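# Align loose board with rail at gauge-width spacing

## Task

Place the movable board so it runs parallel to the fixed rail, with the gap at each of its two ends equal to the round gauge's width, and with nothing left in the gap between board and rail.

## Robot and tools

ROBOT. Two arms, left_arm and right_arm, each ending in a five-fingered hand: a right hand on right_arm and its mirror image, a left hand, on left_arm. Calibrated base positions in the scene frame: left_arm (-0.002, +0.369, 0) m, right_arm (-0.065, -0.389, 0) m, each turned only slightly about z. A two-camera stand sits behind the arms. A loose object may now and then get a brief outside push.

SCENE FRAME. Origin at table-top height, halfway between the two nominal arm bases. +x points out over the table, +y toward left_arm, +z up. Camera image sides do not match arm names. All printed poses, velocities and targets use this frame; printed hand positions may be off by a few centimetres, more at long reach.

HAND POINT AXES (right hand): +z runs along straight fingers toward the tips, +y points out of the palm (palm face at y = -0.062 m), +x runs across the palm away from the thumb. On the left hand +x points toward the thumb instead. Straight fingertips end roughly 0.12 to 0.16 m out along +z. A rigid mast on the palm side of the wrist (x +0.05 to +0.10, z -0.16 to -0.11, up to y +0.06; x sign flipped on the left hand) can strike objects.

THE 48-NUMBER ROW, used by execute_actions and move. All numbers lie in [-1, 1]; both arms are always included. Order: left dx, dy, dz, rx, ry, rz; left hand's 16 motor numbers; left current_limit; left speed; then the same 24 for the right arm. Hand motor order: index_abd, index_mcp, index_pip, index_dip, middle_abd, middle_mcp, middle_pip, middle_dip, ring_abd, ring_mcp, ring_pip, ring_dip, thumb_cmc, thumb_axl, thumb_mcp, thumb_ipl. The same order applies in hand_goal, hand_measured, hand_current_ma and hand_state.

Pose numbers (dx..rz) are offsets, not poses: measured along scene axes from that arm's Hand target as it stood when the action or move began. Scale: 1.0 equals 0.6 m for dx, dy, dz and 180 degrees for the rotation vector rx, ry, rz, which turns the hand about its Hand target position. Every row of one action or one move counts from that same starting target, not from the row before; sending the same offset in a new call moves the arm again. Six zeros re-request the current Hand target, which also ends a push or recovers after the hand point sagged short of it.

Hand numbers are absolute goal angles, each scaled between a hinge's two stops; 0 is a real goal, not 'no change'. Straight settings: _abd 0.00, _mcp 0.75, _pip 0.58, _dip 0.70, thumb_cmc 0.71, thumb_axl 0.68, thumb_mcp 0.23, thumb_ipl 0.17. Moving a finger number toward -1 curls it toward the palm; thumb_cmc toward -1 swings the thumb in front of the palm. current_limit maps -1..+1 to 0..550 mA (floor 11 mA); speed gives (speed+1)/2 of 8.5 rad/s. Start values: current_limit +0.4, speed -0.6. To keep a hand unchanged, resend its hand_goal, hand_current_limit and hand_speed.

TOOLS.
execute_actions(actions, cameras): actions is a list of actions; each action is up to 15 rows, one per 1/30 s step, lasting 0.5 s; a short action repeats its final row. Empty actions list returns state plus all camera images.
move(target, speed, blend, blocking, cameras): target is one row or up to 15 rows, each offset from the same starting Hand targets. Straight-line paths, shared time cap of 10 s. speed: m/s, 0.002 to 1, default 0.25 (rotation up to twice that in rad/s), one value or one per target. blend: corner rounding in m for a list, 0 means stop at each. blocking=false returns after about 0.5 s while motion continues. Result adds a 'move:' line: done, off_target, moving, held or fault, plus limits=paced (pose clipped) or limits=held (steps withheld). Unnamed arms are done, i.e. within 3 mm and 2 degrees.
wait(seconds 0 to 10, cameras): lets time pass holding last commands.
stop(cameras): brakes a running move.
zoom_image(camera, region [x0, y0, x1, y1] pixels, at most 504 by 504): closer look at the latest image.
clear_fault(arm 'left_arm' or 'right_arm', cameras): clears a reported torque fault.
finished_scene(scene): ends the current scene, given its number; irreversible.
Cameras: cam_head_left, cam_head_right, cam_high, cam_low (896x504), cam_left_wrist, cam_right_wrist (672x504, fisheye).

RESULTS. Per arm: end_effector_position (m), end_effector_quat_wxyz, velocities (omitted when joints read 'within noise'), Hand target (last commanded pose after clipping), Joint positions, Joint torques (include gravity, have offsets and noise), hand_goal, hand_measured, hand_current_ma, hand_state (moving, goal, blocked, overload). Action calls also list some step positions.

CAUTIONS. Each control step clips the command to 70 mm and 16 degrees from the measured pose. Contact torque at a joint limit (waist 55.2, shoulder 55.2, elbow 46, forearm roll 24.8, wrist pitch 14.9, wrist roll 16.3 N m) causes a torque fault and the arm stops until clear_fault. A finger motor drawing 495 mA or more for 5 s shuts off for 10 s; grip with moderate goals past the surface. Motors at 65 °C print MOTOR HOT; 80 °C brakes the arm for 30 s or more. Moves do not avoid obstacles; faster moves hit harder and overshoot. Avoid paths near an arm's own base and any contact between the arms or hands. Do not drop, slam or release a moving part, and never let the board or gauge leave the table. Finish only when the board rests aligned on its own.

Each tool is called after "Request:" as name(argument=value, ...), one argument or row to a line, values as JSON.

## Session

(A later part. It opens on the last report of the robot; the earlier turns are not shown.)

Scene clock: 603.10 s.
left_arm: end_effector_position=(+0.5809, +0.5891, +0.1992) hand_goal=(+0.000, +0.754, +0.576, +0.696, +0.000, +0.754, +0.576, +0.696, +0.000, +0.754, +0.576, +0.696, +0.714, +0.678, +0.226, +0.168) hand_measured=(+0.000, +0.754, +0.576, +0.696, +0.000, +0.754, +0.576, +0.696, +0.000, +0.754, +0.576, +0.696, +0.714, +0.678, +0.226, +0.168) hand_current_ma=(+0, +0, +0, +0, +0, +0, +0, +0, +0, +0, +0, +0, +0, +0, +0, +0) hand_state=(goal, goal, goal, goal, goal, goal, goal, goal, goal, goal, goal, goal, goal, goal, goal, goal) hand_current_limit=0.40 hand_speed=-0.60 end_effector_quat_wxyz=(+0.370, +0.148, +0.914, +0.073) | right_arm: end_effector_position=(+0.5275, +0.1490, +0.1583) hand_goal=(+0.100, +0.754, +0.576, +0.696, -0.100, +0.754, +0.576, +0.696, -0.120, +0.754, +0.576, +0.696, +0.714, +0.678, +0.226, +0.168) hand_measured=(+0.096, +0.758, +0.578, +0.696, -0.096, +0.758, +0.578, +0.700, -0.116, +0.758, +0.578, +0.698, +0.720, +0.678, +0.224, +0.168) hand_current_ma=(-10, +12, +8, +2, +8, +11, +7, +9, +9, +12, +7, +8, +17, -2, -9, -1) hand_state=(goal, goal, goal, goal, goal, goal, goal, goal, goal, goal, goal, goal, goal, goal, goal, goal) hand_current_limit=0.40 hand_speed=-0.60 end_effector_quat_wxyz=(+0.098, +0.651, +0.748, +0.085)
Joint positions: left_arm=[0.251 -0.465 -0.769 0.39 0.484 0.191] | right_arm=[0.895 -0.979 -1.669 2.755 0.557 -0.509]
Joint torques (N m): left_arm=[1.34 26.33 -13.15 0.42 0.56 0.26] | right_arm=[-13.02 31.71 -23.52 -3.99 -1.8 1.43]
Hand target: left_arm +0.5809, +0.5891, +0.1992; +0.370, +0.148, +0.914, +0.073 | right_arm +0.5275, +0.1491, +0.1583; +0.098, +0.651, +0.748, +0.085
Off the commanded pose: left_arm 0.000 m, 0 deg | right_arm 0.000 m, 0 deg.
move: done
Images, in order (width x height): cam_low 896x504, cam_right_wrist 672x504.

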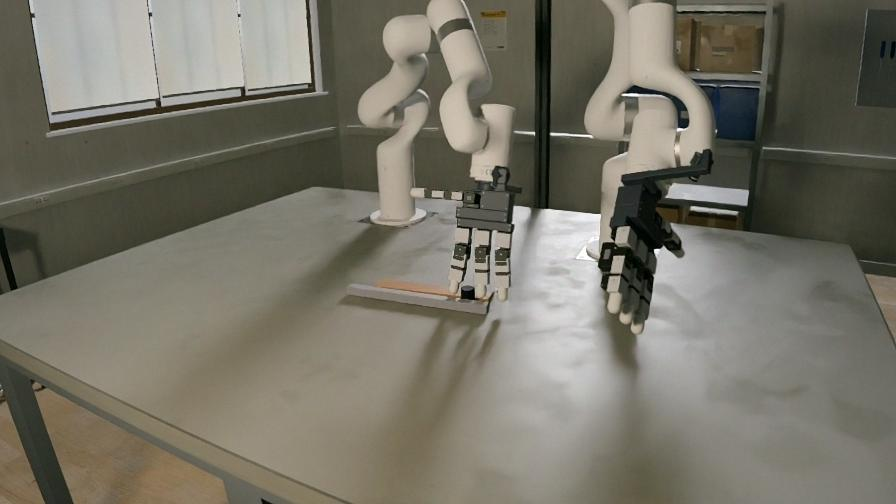

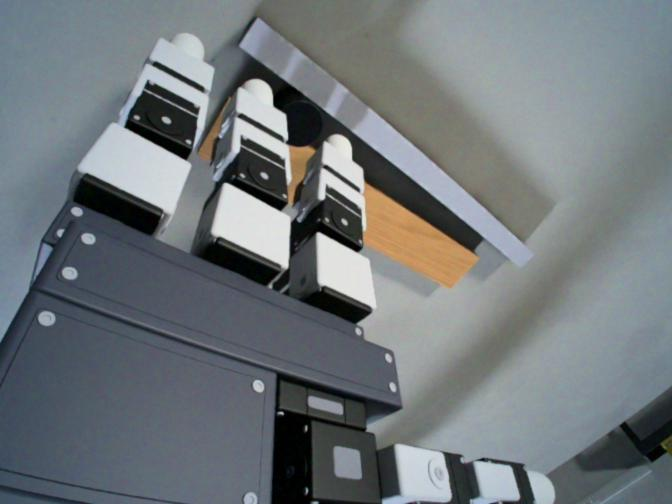

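Request:
move(
  target=[
    [0,0,0,0,0,0,0,0.754,0.576,0.696,0,0.754,0.576,0.696,0,0.754,0.576,0.696,0.714,0.678,0.226,0.168,0.4,-0.6,0,0,0,0,0,0,-0.1,0.754,0.576,0.696,0.1,0.754,0.576,0.696,-0.1,0.754,0.576,0.696,0.714,0.678,0.226,0.168,0.1,-0.95],
    [0,0,0,0,0,0,0,0.754,0.576,0.696,0,0.754,0.576,0.696,0,0.754,0.576,0.696,0.714,0.678,0.226,0.168,0.4,-0.6,0.0025,0,0.003,0,0,0,-0.1,0.754,0.576,0.696,0.1,0.754,0.576,0.696,-0.1,0.754,0.576,0.696,0.714,0.678,0.226,0.168,0.1,-0.95],
    [0,0,0,0,0,0,0,0.754,0.576,0.696,0,0.754,0.576,0.696,0,0.754,0.576,0.696,0.714,0.678,0.226,0.168,0.4,-0.6,0.0378,-0.3365,0.003,0,0,0,-0.1,0.754,0.576,0.696,0.1,0.754,0.576,0.696,-0.1,0.754,0.576,0.696,0.714,0.678,0.226,0.168,0.1,-0.95],
  ],
  cameras=["cam_right_wrist","cam_low","cam_high"],
  speed=[0.05,0.05,0.05],
)

Request:
zoom_image(
  camera="cam_right_wrist",
  region=[200, 30, 400, 180],
)

Request:
zoom_image(
  camera="cam_high",
  region=[420, 210, 530, 310],
)

Scene clock: 616.17 s.
left_arm: end_effector_position=(+0.5809, +0.5891, +0.1992) hand_goal=(+0.000, +0.754, +0.576, +0.696, +0.000, +0.754, +0.576, +0.696, +0.000, +0.754, +0.576, +0.696, +0.714, +0.678, +0.226, +0.168) hand_measured=(+0.000, +0.754, +0.576, +0.696, +0.000, +0.754, +0.576, +0.696, +0.000, +0.754, +0.576, +0.696, +0.714, +0.678, +0.226, +0.168) hand_current_ma=(+0, +0, +0, +0, +0, +0, +0, +0, +0, +0, +0, +0, +0, +0, +0, +0) hand_state=(goal, goal, goal, goal, goal, goal, goal, goal, goal, goal, goal, goal, goal, goal, goal, goal) hand_current_limit=0.40 hand_speed=-0.60 end_effector_quat_wxyz=(+0.370, +0.148, +0.914, +0.073) | right_arm: end_effector_position=(+0.5502, -0.0528, +0.1601) hand_goal=(-0.100, +0.754, +0.576, +0.696, +0.100, +0.754, +0.576, +0.696, -0.100, +0.754, +0.576, +0.696, +0.714, +0.678, +0.226, +0.168) hand_measured=(+0.008, +0.760, +0.578, +0.696, -0.036, +0.770, +0.584, +0.700, -0.102, +0.758, +0.578, +0.698, +0.720, +0.678, +0.224, +0.168) hand_current_ma=(+302, +21, +8, +2, -302, +60, +24, +10, -6, +12, +7, +8, +17, -2, -9, -1) hand_state=(blocked, goal, goal, goal, blocked, goal, goal, goal, goal, goal, goal, goal, goal, goal, goal, goal) hand_current_limit=0.10 hand_speed=-0.95 end_effector_quat_wxyz=(+0.098, +0.651, +0.748, +0.085)
Joint positions: left_arm=[0.251 -0.465 -0.769 0.39 0.484 0.191] | right_arm=[0.644 -0.718 -1.201 2.619 0.311 -0.591]
Joint torques (N m): left_arm=[0.42 25.56 -13.3 0.39 0.54 0.3] | right_arm=[-13.94 52.35 -7.72 -3.94 -1.83 -1.46]
Hand target: left_arm +0.5809, +0.5891, +0.1992; +0.370, +0.148, +0.914, +0.073 | right_arm +0.5502, -0.0528, +0.1601; +0.098, +0.651, +0.748, +0.085
Off the commanded pose: left_arm 0.000 m, 0 deg | right_arm 0.000 m, 0 deg.
move: done
Images, in order (width x height): cam_high 896x504, cam_low 896x504, cam_right_wrist 672x504.

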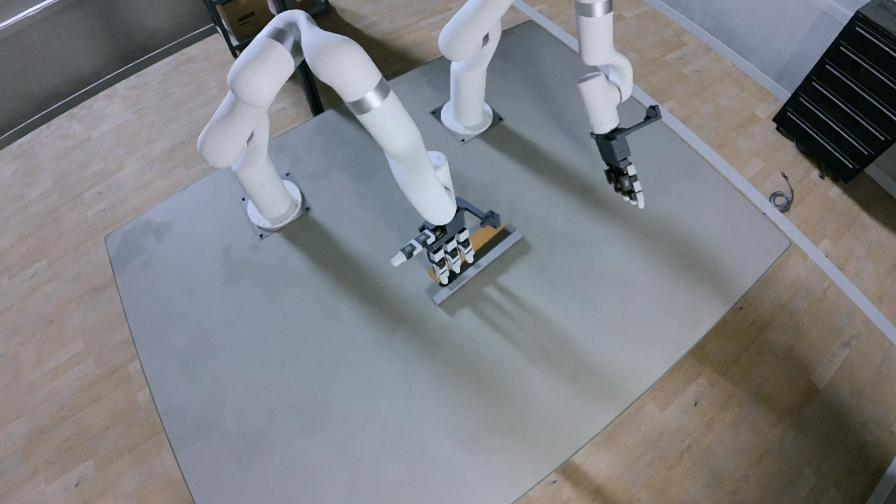

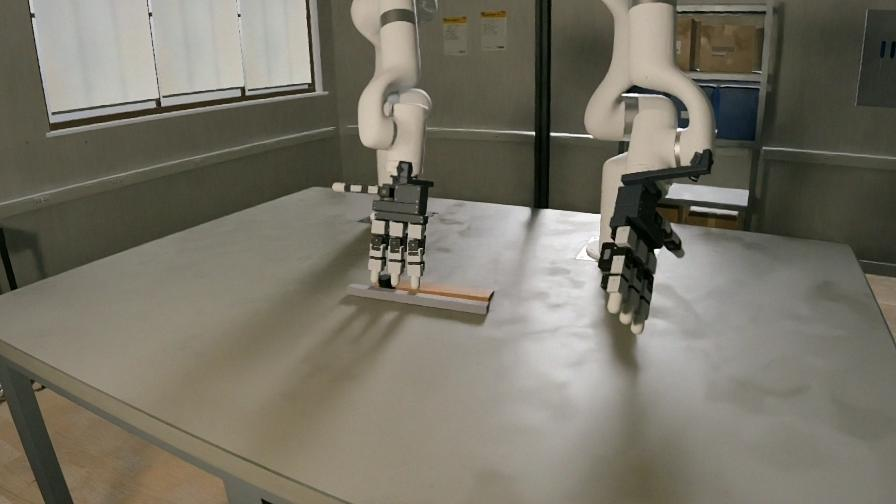

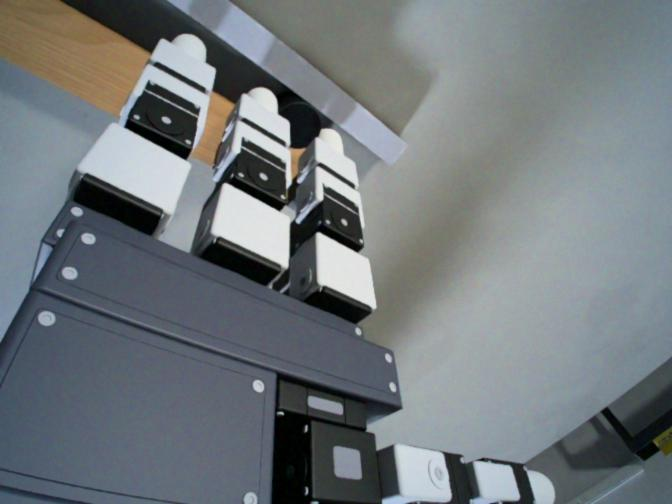

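Scaled by 2.520 from the camera's 672x504 image, which has a finer 960x720 frame.

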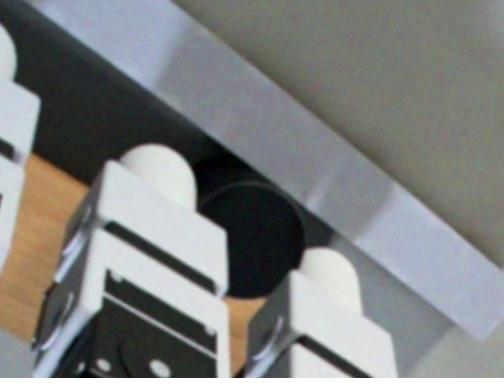

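Scaled by 4.582 from the camera's 896x504 image, which has a finer 1280x720 frame.

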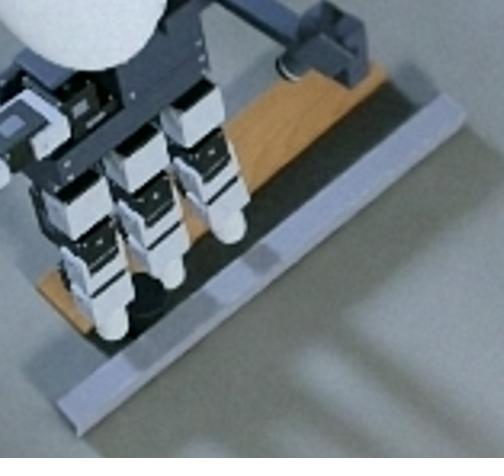

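Request:
move(
  target=[
    [0,0,0,0,0,0,0,0.754,0.576,0.696,0,0.754,0.576,0.696,0,0.754,0.576,0.696,0.714,0.678,0.226,0.168,0.4,-0.6,-0.0353,0.3365,0,0,0,0,-0.1,0.754,0.576,0.696,0.1,0.754,0.576,0.696,-0.1,0.754,0.576,0.696,0.714,0.678,0.226,0.168,0.1,-0.95],
  ],
  cameras=["cam_right_wrist","cam_high"],
  speed=0.06,
)

Request:
zoom_image(
  camera="cam_right_wrist",
  region=[200, 30, 400, 180],
)

Request:
zoom_image(
  camera="cam_high",
  region=[420, 210, 530, 310],
)

Scene clock: 624.93 s.
left_arm: end_effector_position=(+0.5809, +0.5891, +0.1992) hand_goal=(+0.000, +0.754, +0.576, +0.696, +0.000, +0.754, +0.576, +0.696, +0.000, +0.754, +0.576, +0.696, +0.714, +0.678, +0.226, +0.168) hand_measured=(+0.000, +0.754, +0.576, +0.696, +0.000, +0.754, +0.576, +0.696, +0.000, +0.754, +0.576, +0.696, +0.714, +0.678, +0.226, +0.168) hand_current_ma=(+0, +0, +0, +0, +0, +0, +0, +0, +0, +0, +0, +0, +0, +0, +0, +0) hand_state=(goal, goal, goal, goal, goal, goal, goal, goal, goal, goal, goal, goal, goal, goal, goal, goal) hand_current_limit=0.40 hand_speed=-0.60 end_effector_quat_wxyz=(+0.370, +0.148, +0.914, +0.073) | right_arm: end_effector_position=(+0.5290, +0.1490, +0.1601) hand_goal=(-0.100, +0.754, +0.576, +0.696, +0.100, +0.754, +0.576, +0.696, -0.100, +0.754, +0.576, +0.696, +0.714, +0.678, +0.226, +0.168) hand_measured=(+0.008, +0.762, +0.580, +0.696, -0.034, +0.770, +0.584, +0.700, -0.102, +0.758, +0.578, +0.698, +0.720, +0.678, +0.224, +0.168) hand_current_ma=(+302, +25, +8, +2, -302, +62, +24, +11, -6, +11, +7, +8, +17, -2, -9, -1) hand_state=(blocked, goal, goal, goal, blocked, goal, goal, goal, goal, goal, goal, goal, goal, goal, goal, goal) hand_current_limit=0.10 hand_speed=-0.95 end_effector_quat_wxyz=(+0.098, +0.651, +0.748, +0.085)
Joint positions: left_arm=[0.251 -0.465 -0.769 0.39 0.484 0.191] | right_arm=[0.893 -0.979 -1.673 2.757 0.56 -0.514]
Joint torques (N m): left_arm=[1.05 25.91 -13.38 0.39 0.48 0.31] | right_arm=[14.67 33.45 -24.16 3.76 1.74 1.1]
Hand target: left_arm +0.5809, +0.5891, +0.1992; +0.370, +0.148, +0.914, +0.073 | right_arm +0.5290, +0.1491, +0.1601; +0.098, +0.651, +0.748, +0.085
Off the commanded pose: left_arm 0.000 m, 0 deg | right_arm 0.000 m, 0 deg.
move: done
Images, in order (width x height): cam_high 896x504, cam_right_wrist 672x504.

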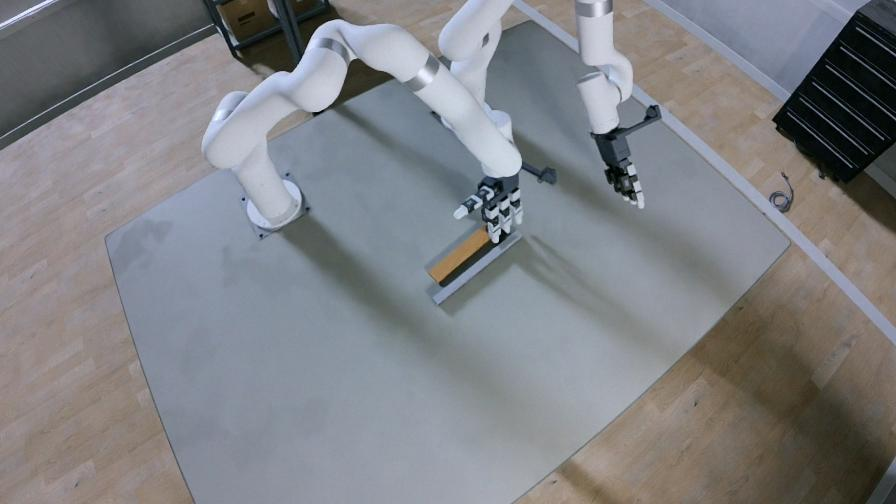

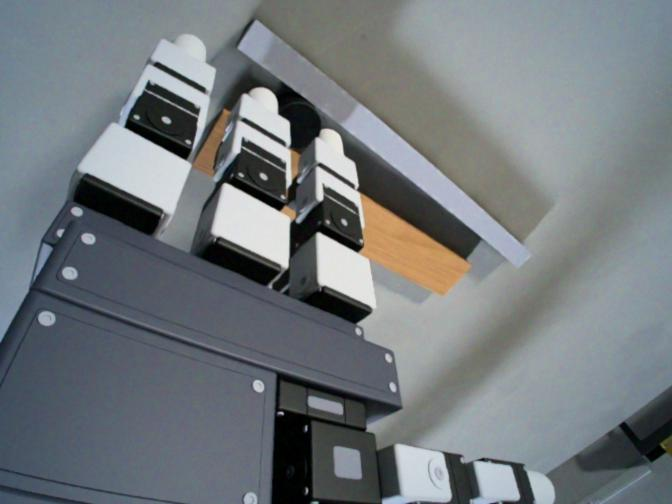

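Scaled by 2.520 from the camera's 672x504 image, which has a finer 960x720 frame.

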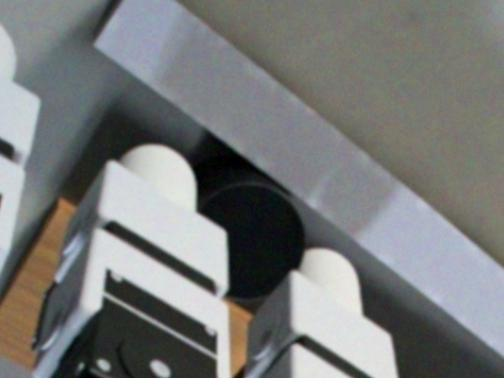

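Scaled by 4.582 from the camera's 896x504 image, which has a finer 1280x720 frame.

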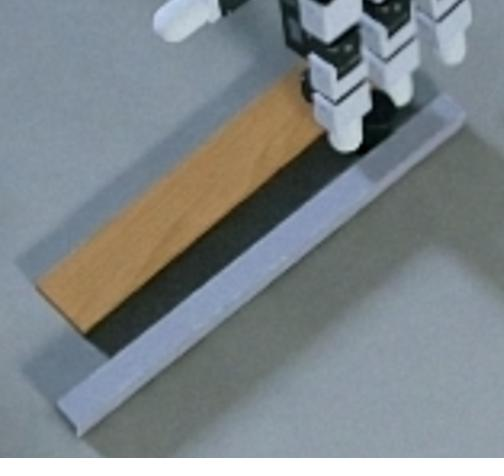

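Request:
move(
  target=[
    [0,0,0,0,0,0,0,0.754,0.576,0.696,0,0.754,0.576,0.696,0,0.754,0.576,0.696,0.714,0.678,0.226,0.168,0.4,-0.6,-0.0025,0,-0.003,0,0,0,-0.1,0.754,0.576,0.696,0.1,0.754,0.576,0.696,-0.1,0.754,0.576,0.696,0.714,0.678,0.226,0.168,0.1,-0.95],
    [0,0,0,0,0,0,0,0.754,0.576,0.696,0,0.754,0.576,0.696,0,0.754,0.576,0.696,0.714,0.678,0.226,0.168,0.4,-0.6,-0.0025,0,-0.003,0,0,0,0.09,0.754,0.576,0.696,-0.1,0.754,0.576,0.696,-0.12,0.754,0.576,0.696,0.714,0.678,0.226,0.168,0.1,-0.95],
    [0,0,0,0,0,0,0,0.754,0.576,0.696,0,0.754,0.576,0.696,0,0.754,0.576,0.696,0.714,0.678,0.226,0.168,0.4,-0.6,-0.0025,0,0.1,0,0,0,0.09,0.754,0.576,0.696,-0.1,0.754,0.576,0.696,-0.12,0.754,0.576,0.696,0.714,0.678,0.226,0.168,0.4,-0.6],
  ],
  cameras=["cam_right_wrist","cam_high"],
  speed=[0.04,0.05,0.06],
)

Request:
zoom_image(
  camera="cam_right_wrist",
  region=[200, 0, 500, 225],
)

Request:
zoom_image(
  camera="cam_high",
  region=[420, 210, 530, 310],
)

Scene clock: 635.00 s.
left_arm: end_effector_position=(+0.5809, +0.5891, +0.1992) hand_goal=(+0.000, +0.754, +0.576, +0.696, +0.000, +0.754, +0.576, +0.696, +0.000, +0.754, +0.576, +0.696, +0.714, +0.678, +0.226, +0.168) hand_measured=(+0.000, +0.754, +0.576, +0.696, +0.000, +0.754, +0.576, +0.696, +0.000, +0.754, +0.576, +0.696, +0.714, +0.678, +0.226, +0.168) hand_current_ma=(+0, +0, +0, +0, +0, +0, +0, +0, +0, +0, +0, +0, +0, +0, +0, +0) hand_state=(goal, goal, goal, goal, goal, goal, goal, goal, goal, goal, goal, goal, goal, goal, goal, goal) hand_current_limit=0.40 hand_speed=-0.60 end_effector_quat_wxyz=(+0.370, +0.148, +0.914, +0.073) | right_arm: end_effector_position=(+0.5275, +0.1491, +0.2201) hand_goal=(+0.090, +0.754, +0.576, +0.696, -0.100, +0.754, +0.576, +0.696, -0.120, +0.754, +0.576, +0.696, +0.714, +0.678, +0.226, +0.168) hand_measured=(+0.086, +0.760, +0.580, +0.696, -0.096, +0.758, +0.578, +0.700, -0.116, +0.758, +0.578, +0.698, +0.720, +0.678, +0.224, +0.168) hand_current_ma=(-11, +16, +9, +2, +8, +15, +8, +9, +9, +11, +7, +8, +17, -2, -9, -1) hand_state=(goal, goal, goal, goal, goal, goal, goal, goal, goal, goal, goal, goal, goal, goal, goal, goal) hand_current_limit=0.40 hand_speed=-0.60 end_effector_quat_wxyz=(+0.098, +0.651, +0.748, +0.085)
Joint positions: left_arm=[0.251 -0.465 -0.769 0.39 0.484 0.191] | right_arm=[0.895 -0.895 -1.675 2.801 0.64 -0.566]
Joint torques (N m): left_arm=[0.88 25.9 -13.63 0.41 0.48 0.33] | right_arm=[12.87 57.41 -24.06 3.26 1.69 -1.4]
Hand target: left_arm +0.5809, +0.5891, +0.1992; +0.370, +0.148, +0.914, +0.073 | right_arm +0.5275, +0.1491, +0.2201; +0.098, +0.651, +0.748, +0.085
Off the commanded pose: left_arm 0.000 m, 0 deg | right_arm 0.000 m, 0 deg.
move: done
Images, in order (width x height): cam_high 896x504, cam_right_wrist 672x504.

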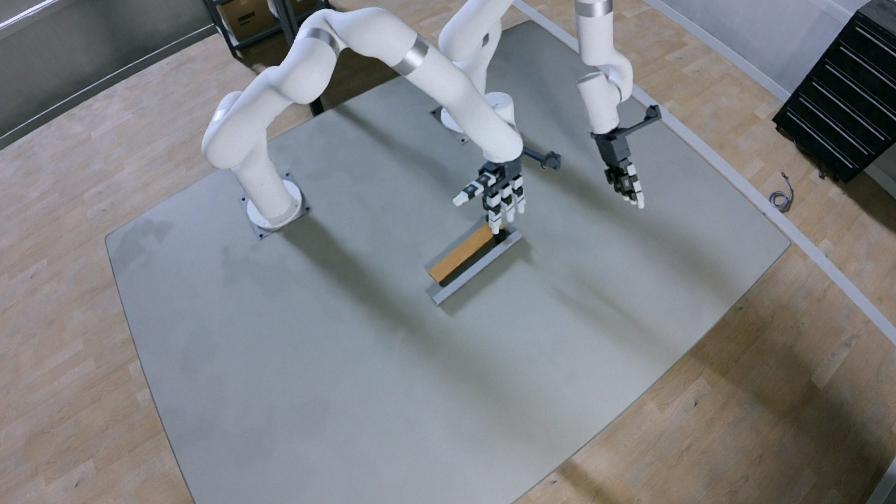

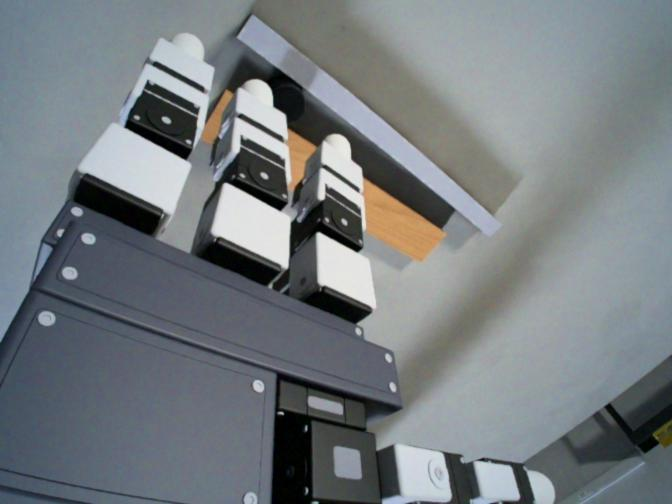

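Scaled by 1.680 from the camera's 672x504 image, which has a finer 960x720 frame.

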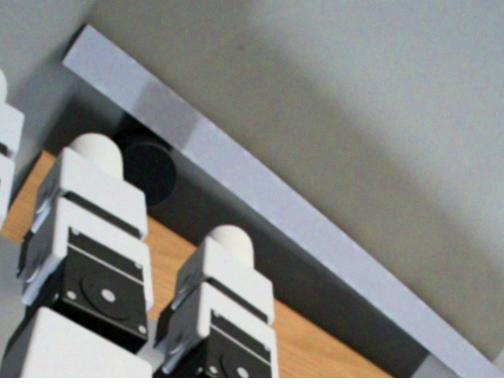

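Scaled by 4.582 from the camera's 896x504 image, which has a finer 1280x720 frame.

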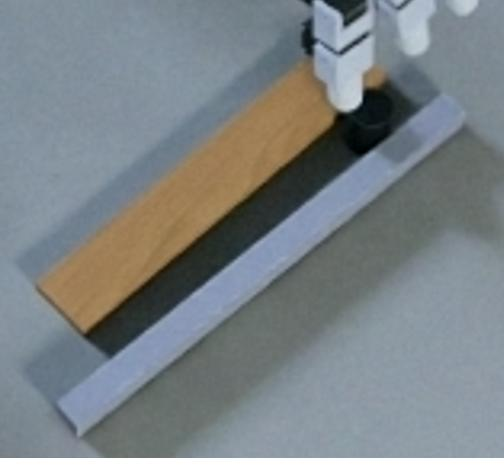

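Request:
move(
  target=[0,0,0,0,0,0,0,0.754,0.576,0.696,0,0.754,0.576,0.696,0,0.754,0.576,0.696,0.714,0.678,0.226,0.168,0.4,-0.6,-0.2182,0.0157,0,0.0107,-0.0826,0,0,0.754,0.576,0.696,0,0.754,0.576,0.696,0,0.754,0.576,0.696,0.714,0.678,0.226,0.168,0.4,-0.6],
  cameras=["cam_right_wrist"],
  speed=0.15,
)

Request:
zoom_image(
  camera="cam_right_wrist",
  region=[360, 50, 420, 95],
)

Request:
zoom_image(
  camera="cam_right_wrist",
  region=[290, 0, 530, 180],
)

Request:
move(
  target=[0,0,0,0,0,0,0,0.754,0.576,0.696,0,0.754,0.576,0.696,0,0.754,0.576,0.696,0.714,0.678,0.226,0.168,0.4,-0.6,0.0261,-0.2486,0,0,0,0,0,0.754,0.576,0.696,0,0.754,0.576,0.696,0,0.754,0.576,0.696,0.714,0.678,0.226,0.168,0.4,-0.6],
  cameras=["cam_right_wrist","cam_high"],
  speed=0.15,
)

Request:
zoom_image(
  camera="cam_right_wrist",
  region=[360, 50, 420, 95],
)

Request:
zoom_image(
  camera="cam_high",
  region=[420, 210, 530, 310],
)

Scene clock: 645.50 s.
left_arm: end_effector_position=(+0.5809, +0.5891, +0.1992) hand_goal=(+0.000, +0.754, +0.576, +0.696, +0.000, +0.754, +0.576, +0.696, +0.000, +0.754, +0.576, +0.696, +0.714, +0.678, +0.226, +0.168) hand_measured=(+0.000, +0.754, +0.576, +0.696, +0.000, +0.754, +0.576, +0.696, +0.000, +0.754, +0.576, +0.696, +0.714, +0.678, +0.226, +0.168) hand_current_ma=(+0, +0, +0, +0, +0, +0, +0, +0, +0, +0, +0, +0, +0, +0, +0, +0) hand_state=(goal, goal, goal, goal, goal, goal, goal, goal, goal, goal, goal, goal, goal, goal, goal, goal) hand_current_limit=0.40 hand_speed=-0.60 end_effector_quat_wxyz=(+0.370, +0.148, +0.914, +0.073) | right_arm: end_effector_position=(+0.3966, +0.1585, +0.2201) hand_goal=(+0.000, +0.754, +0.576, +0.696, +0.000, +0.754, +0.576, +0.696, +0.000, +0.754, +0.576, +0.696, +0.714, +0.678, +0.226, +0.168) hand_measured=(+0.002, +0.758, +0.578, +0.696, -0.004, +0.758, +0.578, +0.700, -0.004, +0.758, +0.578, +0.698, +0.720, +0.678, +0.224, +0.168) hand_current_ma=(+7, +11, +8, +2, -8, +11, +7, +9, -8, +10, +7, +8, +16, -2, -9, -1) hand_state=(goal, goal, goal, goal, goal, goal, goal, goal, goal, goal, goal, goal, goal, goal, goal, goal) hand_current_limit=0.40 hand_speed=-0.60 end_effector_quat_wxyz=(+0.183, +0.636, +0.727, +0.181)
Joint positions: left_arm=[0.251 -0.465 -0.769 0.39 0.484 0.191] | right_arm=[1.119 -0.747 -1.305 2.092 0.52 0.326]
Joint torques (N m): left_arm=[0.62 26.57 -13.26 0.47 0.52 0.31] | right_arm=[14.16 53.05 -8.09 -4.44 2.2 1.43]
Hand target: left_arm +0.5809, +0.5891, +0.1992; +0.370, +0.148, +0.914, +0.073 | right_arm +0.3966, +0.1585, +0.2201; +0.183, +0.636, +0.727, +0.181
Off the commanded pose: left_arm 0.000 m, 0 deg | right_arm 0.000 m, 0 deg.
move: done
Images, in order (width x height): cam_right_wrist 672x504.

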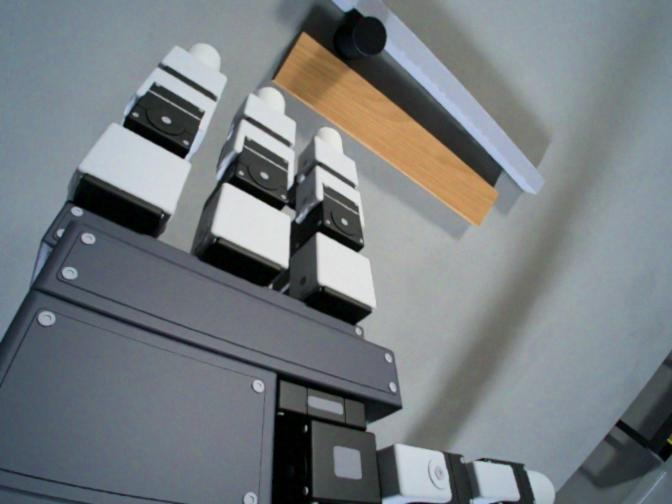

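Scaled by 8.400 from the camera's 672x504 image, which has a finer 960x720 frame.

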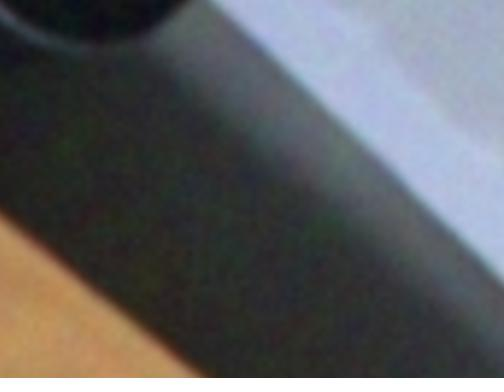

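Scaled by 2.100 from the camera's 672x504 image, which has a finer 960x720 frame.

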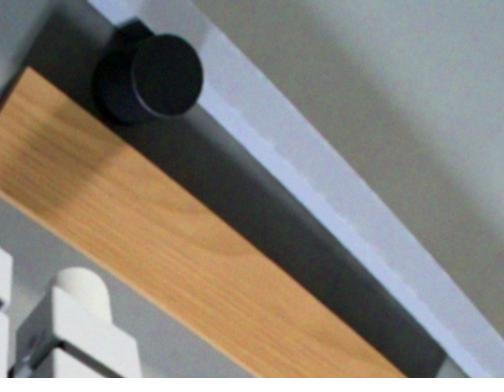

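Scene clock: 646.97 s.
left_arm: end_effector_position=(+0.5809, +0.5891, +0.1992) hand_goal=(+0.000, +0.754, +0.576, +0.696, +0.000, +0.754, +0.576, +0.696, +0.000, +0.754, +0.576, +0.696, +0.714, +0.678, +0.226, +0.168) hand_measured=(+0.000, +0.754, +0.576, +0.696, +0.000, +0.754, +0.576, +0.696, +0.000, +0.754, +0.576, +0.696, +0.714, +0.678, +0.226, +0.168) hand_current_ma=(+0, +0, +0, +0, +0, +0, +0, +0, +0, +0, +0, +0, +0, +0, +0, +0) hand_state=(goal, goal, goal, goal, goal, goal, goal, goal, goal, goal, goal, goal, goal, goal, goal, goal) hand_current_limit=0.40 hand_speed=-0.60 end_effector_quat_wxyz=(+0.370, +0.148, +0.914, +0.073) | right_arm: end_effector_position=(+0.4122, +0.0093, +0.2201) hand_goal=(+0.000, +0.754, +0.576, +0.696, +0.000, +0.754, +0.576, +0.696, +0.000, +0.754, +0.576, +0.696, +0.714, +0.678, +0.226, +0.168) hand_measured=(+0.002, +0.758, +0.578, +0.696, -0.002, +0.758, +0.578, +0.700, -0.002, +0.758, +0.578, +0.698, +0.720, +0.678, +0.224, +0.168) hand_current_ma=(+6, +11, +8, +2, -6, +11, +7, +9, -7, +10, +7, +8, +16, -2, -9, -1) hand_state=(goal, goal, goal, goal, goal, goal, goal, goal, goal, goal, goal, goal, goal, goal, goal, goal) hand_current_limit=0.40 hand_speed=-0.60 end_effector_quat_wxyz=(+0.183, +0.636, +0.727, +0.181)
Joint positions: left_arm=[0.251 -0.465 -0.769 0.39 0.484 0.191] | right_arm=[0.957 -0.521 -0.92 1.69 0.398 0.612]
Joint torques (N m): left_arm=[0.32 26.32 -13.51 0.45 0.47 0.26] | right_arm=[-14.26 45.06 -6.31 -3.35 -1.24 1.36]
Hand target: left_arm +0.5809, +0.5891, +0.1992; +0.370, +0.148, +0.914, +0.073 | right_arm +0.4122, +0.0093, +0.2201; +0.183, +0.636, +0.727, +0.181
Off the commanded pose: left_arm 0.000 m, 0 deg | right_arm 0.000 m, 0 deg.
move: done
Images, in order (width x height): cam_high 896x504, cam_right_wrist 672x504.

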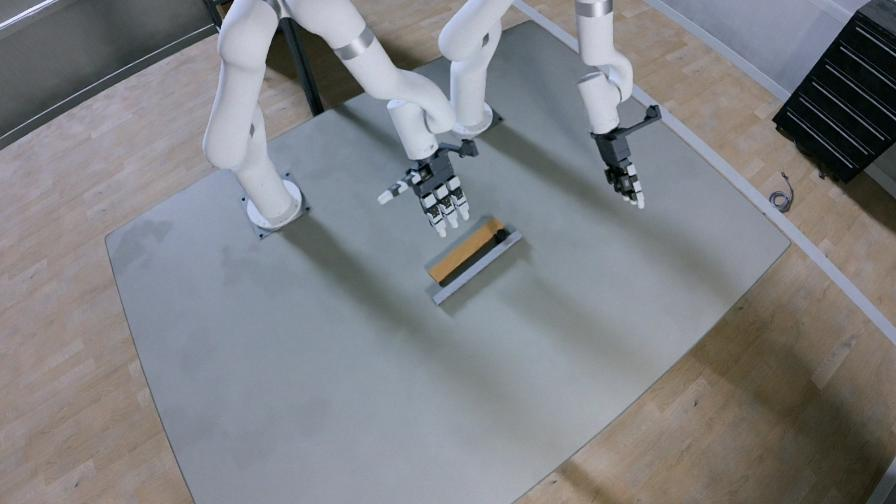

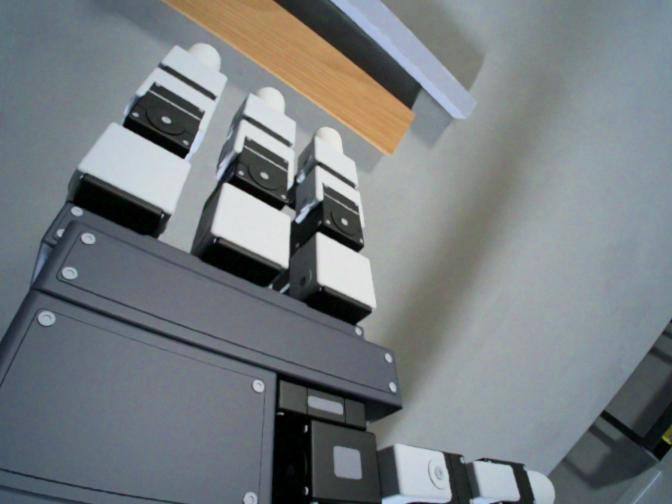

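Scaled by 8.400 from the camera's 672x504 image, which has a finer 960x720 frame.

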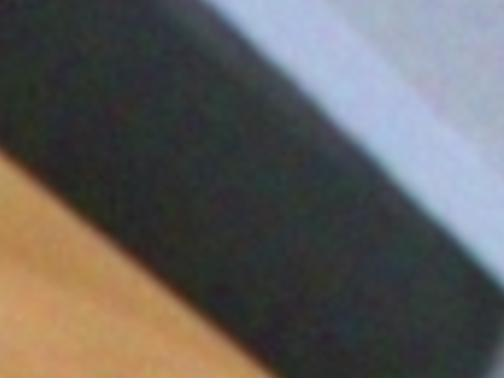

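Scaled by 4.582 from the camera's 896x504 image, which has a finer 1280x720 frame.

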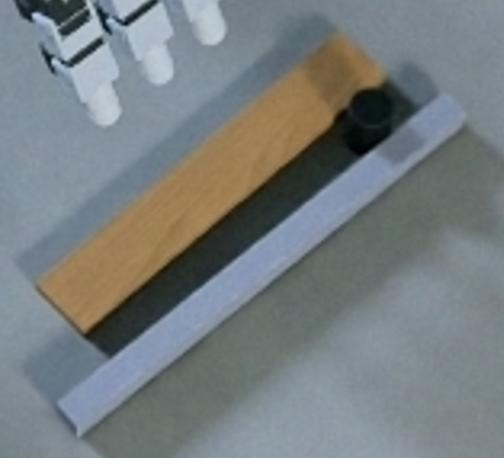

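Request:
move(
  target=[
    [0,0,0,0,0,0,0,0.754,0.576,0.696,0,0.754,0.576,0.696,0,0.754,0.576,0.696,0.714,0.678,0.226,0.168,0.4,-0.6,0.188,0.2322,0,-0.0107,0.0826,0,0.1,0.754,0.576,0.696,-0.1,0.754,0.576,0.696,-0.12,0.754,0.576,0.696,0.714,0.678,0.226,0.168,0.4,-0.6],
    [0,0,0,0,0,0,0,0.754,0.576,0.696,0,0.754,0.576,0.696,0,0.754,0.576,0.696,0.714,0.678,0.226,0.168,0.4,-0.6,0.188,0.2322,-0.103,-0.0107,0.0826,0,0.1,0.754,0.576,0.696,-0.1,0.754,0.576,0.696,-0.12,0.754,0.576,0.696,0.714,0.678,0.226,0.168,0.4,-0.6],
  ],
  cameras=["cam_right_wrist"],
  speed=[0.15,0.05],
)

Request:
zoom_image(
  camera="cam_right_wrist",
  region=[200, 30, 400, 180],
)

Scene clock: 670.73 s.
left_arm: end_effector_position=(+0.5809, +0.5891, +0.1992) hand_goal=(+0.000, +0.754, +0.576, +0.696, +0.000, +0.754, +0.576, +0.696, +0.000, +0.754, +0.576, +0.696, +0.714, +0.678, +0.226, +0.168) hand_measured=(+0.000, +0.754, +0.576, +0.696, +0.000, +0.754, +0.576, +0.696, +0.000, +0.754, +0.576, +0.696, +0.714, +0.678, +0.226, +0.168) hand_current_ma=(+0, +0, +0, +0, +0, +0, +0, +0, +0, +0, +0, +0, +0, +0, +0, +0) hand_state=(goal, goal, goal, goal, goal, goal, goal, goal, goal, goal, goal, goal, goal, goal, goal, goal) hand_current_limit=0.40 hand_speed=-0.60 end_effector_quat_wxyz=(+0.370, +0.148, +0.914, +0.073) | right_arm: end_effector_position=(+0.5250, +0.1486, +0.1583) hand_goal=(+0.100, +0.754, +0.576, +0.696, -0.100, +0.754, +0.576, +0.696, -0.120, +0.754, +0.576, +0.696, +0.714, +0.678, +0.226, +0.168) hand_measured=(+0.096, +0.758, +0.578, +0.696, -0.098, +0.758, +0.578, +0.700, -0.116, +0.758, +0.578, +0.698, +0.720, +0.678, +0.224, +0.168) hand_current_ma=(-10, +11, +8, +2, +7, +11, +7, +9, +8, +10, +7, +8, +16, -2, -9, -1) hand_state=(goal, goal, goal, goal, goal, goal, goal, goal, goal, goal, goal, goal, goal, goal, goal, goal) hand_current_limit=0.40 hand_speed=-0.60 end_effector_quat_wxyz=(+0.098, +0.651, +0.748, +0.085)
Joint positions: left_arm=[0.251 -0.465 -0.769 0.39 0.484 0.191] | right_arm=[0.897 -0.975 -1.66 2.752 0.554 -0.504]
Joint torques (N m): left_arm=[0.76 26.5 -13.57 0.39 0.41 0.32] | right_arm=[-14.08 32 -23.79 -4.57 -1.8 1.38]
Hand target: left_arm +0.5809, +0.5891, +0.1992; +0.370, +0.148, +0.914, +0.073 | right_arm +0.5250, +0.1486, +0.1583; +0.098, +0.651, +0.748, +0.085
Off the commanded pose: left_arm 0.000 m, 0 deg | right_arm 0.000 m, 0 deg.
move: done
Images, in order (width x height): cam_right_wrist 672x504.

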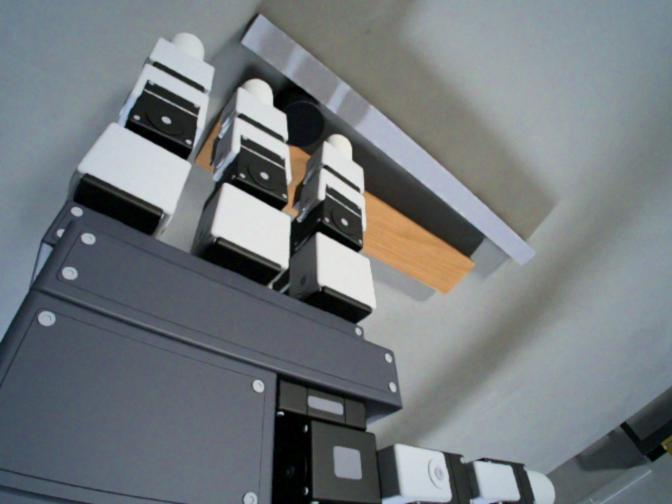

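Scaled by 2.520 from the camera's 672x504 image, which has a finer 960x720 frame.

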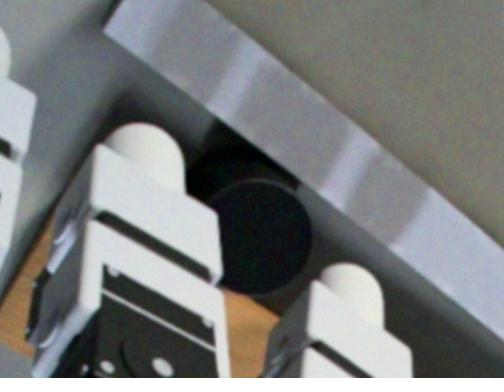

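Request:
move(
  target=[
    [0,0,0,0,0,0,0,0.754,0.576,0.696,0,0.754,0.576,0.696,0,0.754,0.576,0.696,0.714,0.678,0.226,0.168,0.4,-0.6,0,0,0,0,0,0,-0.1,0.754,0.576,0.696,0.1,0.754,0.576,0.696,-0.1,0.754,0.576,0.696,0.714,0.678,0.226,0.168,0.1,-0.95],
    [0,0,0,0,0,0,0,0.754,0.576,0.696,0,0.754,0.576,0.696,0,0.754,0.576,0.696,0.714,0.678,0.226,0.168,0.4,-0.6,0,0,0.12,0,0,0,-0.1,0.754,0.576,0.696,0.1,0.754,0.576,0.696,-0.1,0.754,0.576,0.696,0.714,0.678,0.226,0.168,0.1,-0.95],
    [0,0,0,0,0,0,0,0.754,0.576,0.696,0,0.754,0.576,0.696,0,0.754,0.576,0.696,0.714,0.678,0.226,0.168,0.4,-0.6,-0.106,0.263,0.12,0,0,0,-0.1,0.754,0.576,0.696,0.1,0.754,0.576,0.696,-0.1,0.754,0.576,0.696,0.714,0.678,0.226,0.168,0.1,-0.95],
  ],
  cameras=["cam_right_wrist","cam_high","cam_low"],
  speed=[0.05,0.05,0.12],
)

Request:
zoom_image(
  camera="cam_right_wrist",
  region=[200, 30, 400, 180],
)

Request:
zoom_image(
  camera="cam_low",
  region=[480, 220, 620, 325],
)

Scene clock: 681.30 s.
left_arm: end_effector_position=(+0.5809, +0.5891, +0.1992) hand_goal=(+0.000, +0.754, +0.576, +0.696, +0.000, +0.754, +0.576, +0.696, +0.000, +0.754, +0.576, +0.696, +0.714, +0.678, +0.226, +0.168) hand_measured=(+0.000, +0.754, +0.576, +0.696, +0.000, +0.754, +0.576, +0.696, +0.000, +0.754, +0.576, +0.696, +0.714, +0.678, +0.226, +0.168) hand_current_ma=(+0, +0, +0, +0, +0, +0, +0, +0, +0, +0, +0, +0, +0, +0, +0, +0) hand_state=(goal, goal, goal, goal, goal, goal, goal, goal, goal, goal, goal, goal, goal, goal, goal, goal) hand_current_limit=0.40 hand_speed=-0.60 end_effector_quat_wxyz=(+0.370, +0.148, +0.914, +0.073) | right_arm: end_effector_position=(+0.4614, +0.3064, +0.2303) hand_goal=(-0.100, +0.754, +0.576, +0.696, +0.100, +0.754, +0.576, +0.696, -0.100, +0.754, +0.576, +0.696, +0.714, +0.678, +0.226, +0.168) hand_measured=(+0.016, +0.760, +0.578, +0.696, -0.026, +0.762, +0.580, +0.700, -0.102, +0.758, +0.578, +0.698, +0.720, +0.678, +0.224, +0.168) hand_current_ma=(+303, +20, +7, +2, -302, +27, +9, +9, -6, +10, +7, +8, +16, -2, -9, -1) hand_state=(blocked, goal, goal, goal, blocked, goal, goal, goal, goal, goal, goal, goal, goal, goal, goal, goal) hand_current_limit=0.10 hand_speed=-0.95 end_effector_quat_wxyz=(+0.098, +0.651, +0.748, +0.085)
Joint positions: left_arm=[0.251 -0.465 -0.769 0.39 0.484 0.191] | right_arm=[1.084 -1.187 -2.22 2.854 0.927 -0.476]
Joint torques (N m): left_arm=[0.32 26.6 -13.63 0.37 0.43 0.26] | right_arm=[14.53 38.18 -26.08 3.09 1.73 -1.08]
Hand target: left_arm +0.5809, +0.5891, +0.1992; +0.370, +0.148, +0.914, +0.073 | right_arm +0.4614, +0.3064, +0.2303; +0.098, +0.651, +0.748, +0.085
Off the commanded pose: left_arm 0.000 m, 0 deg | right_arm 0.000 m, 0 deg.
move: done
Images, in order (width x height): cam_high 896x504, cam_low 896x504, cam_right_wrist 672x504.

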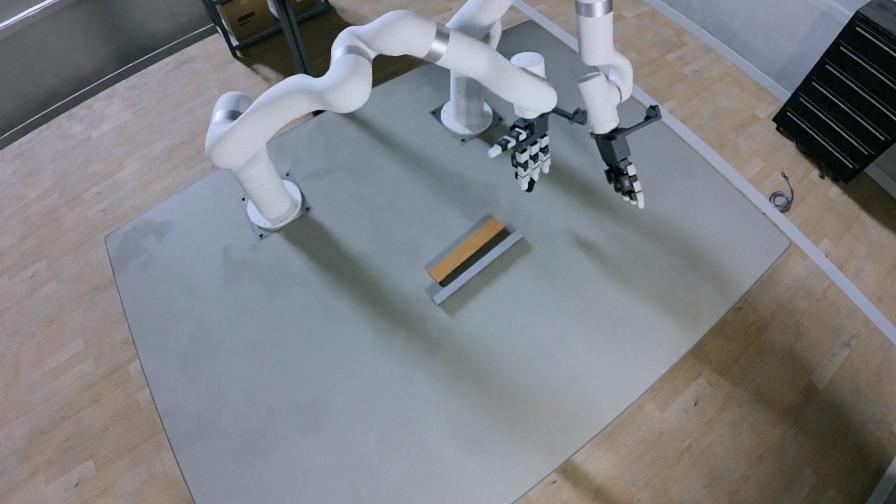

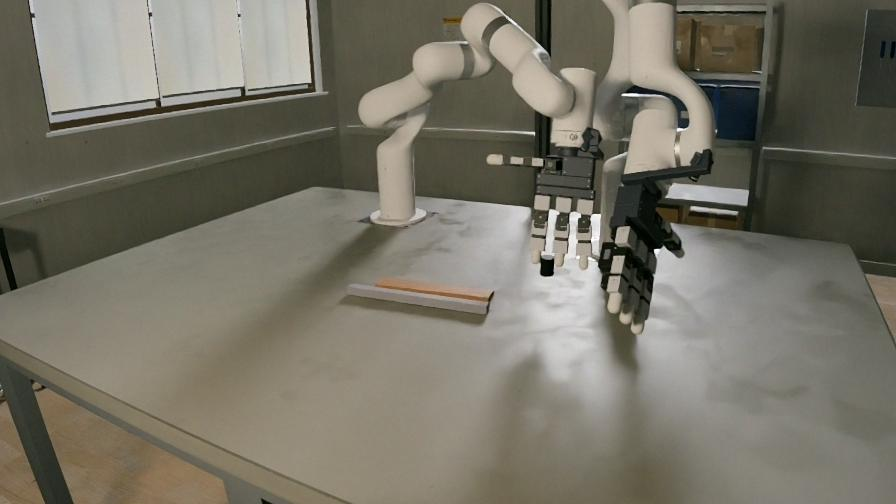

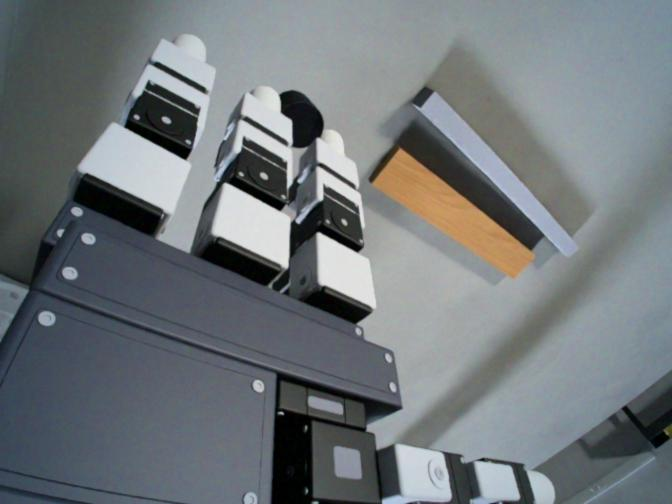

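Scaled by 2.520 from the camera's 672x504 image, which has a finer 960x720 frame.

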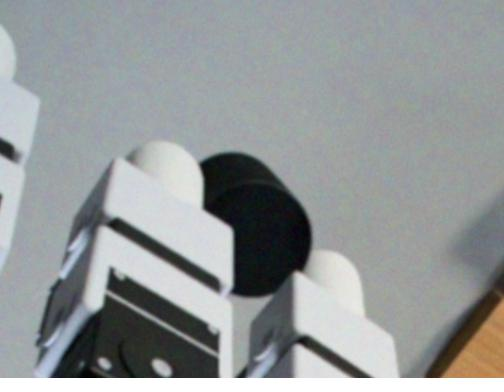

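Scaled by 3.600 from the camera's 896x504 image, which has a finer 1280x720 frame.

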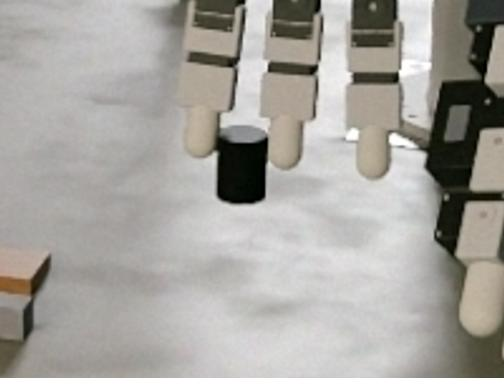

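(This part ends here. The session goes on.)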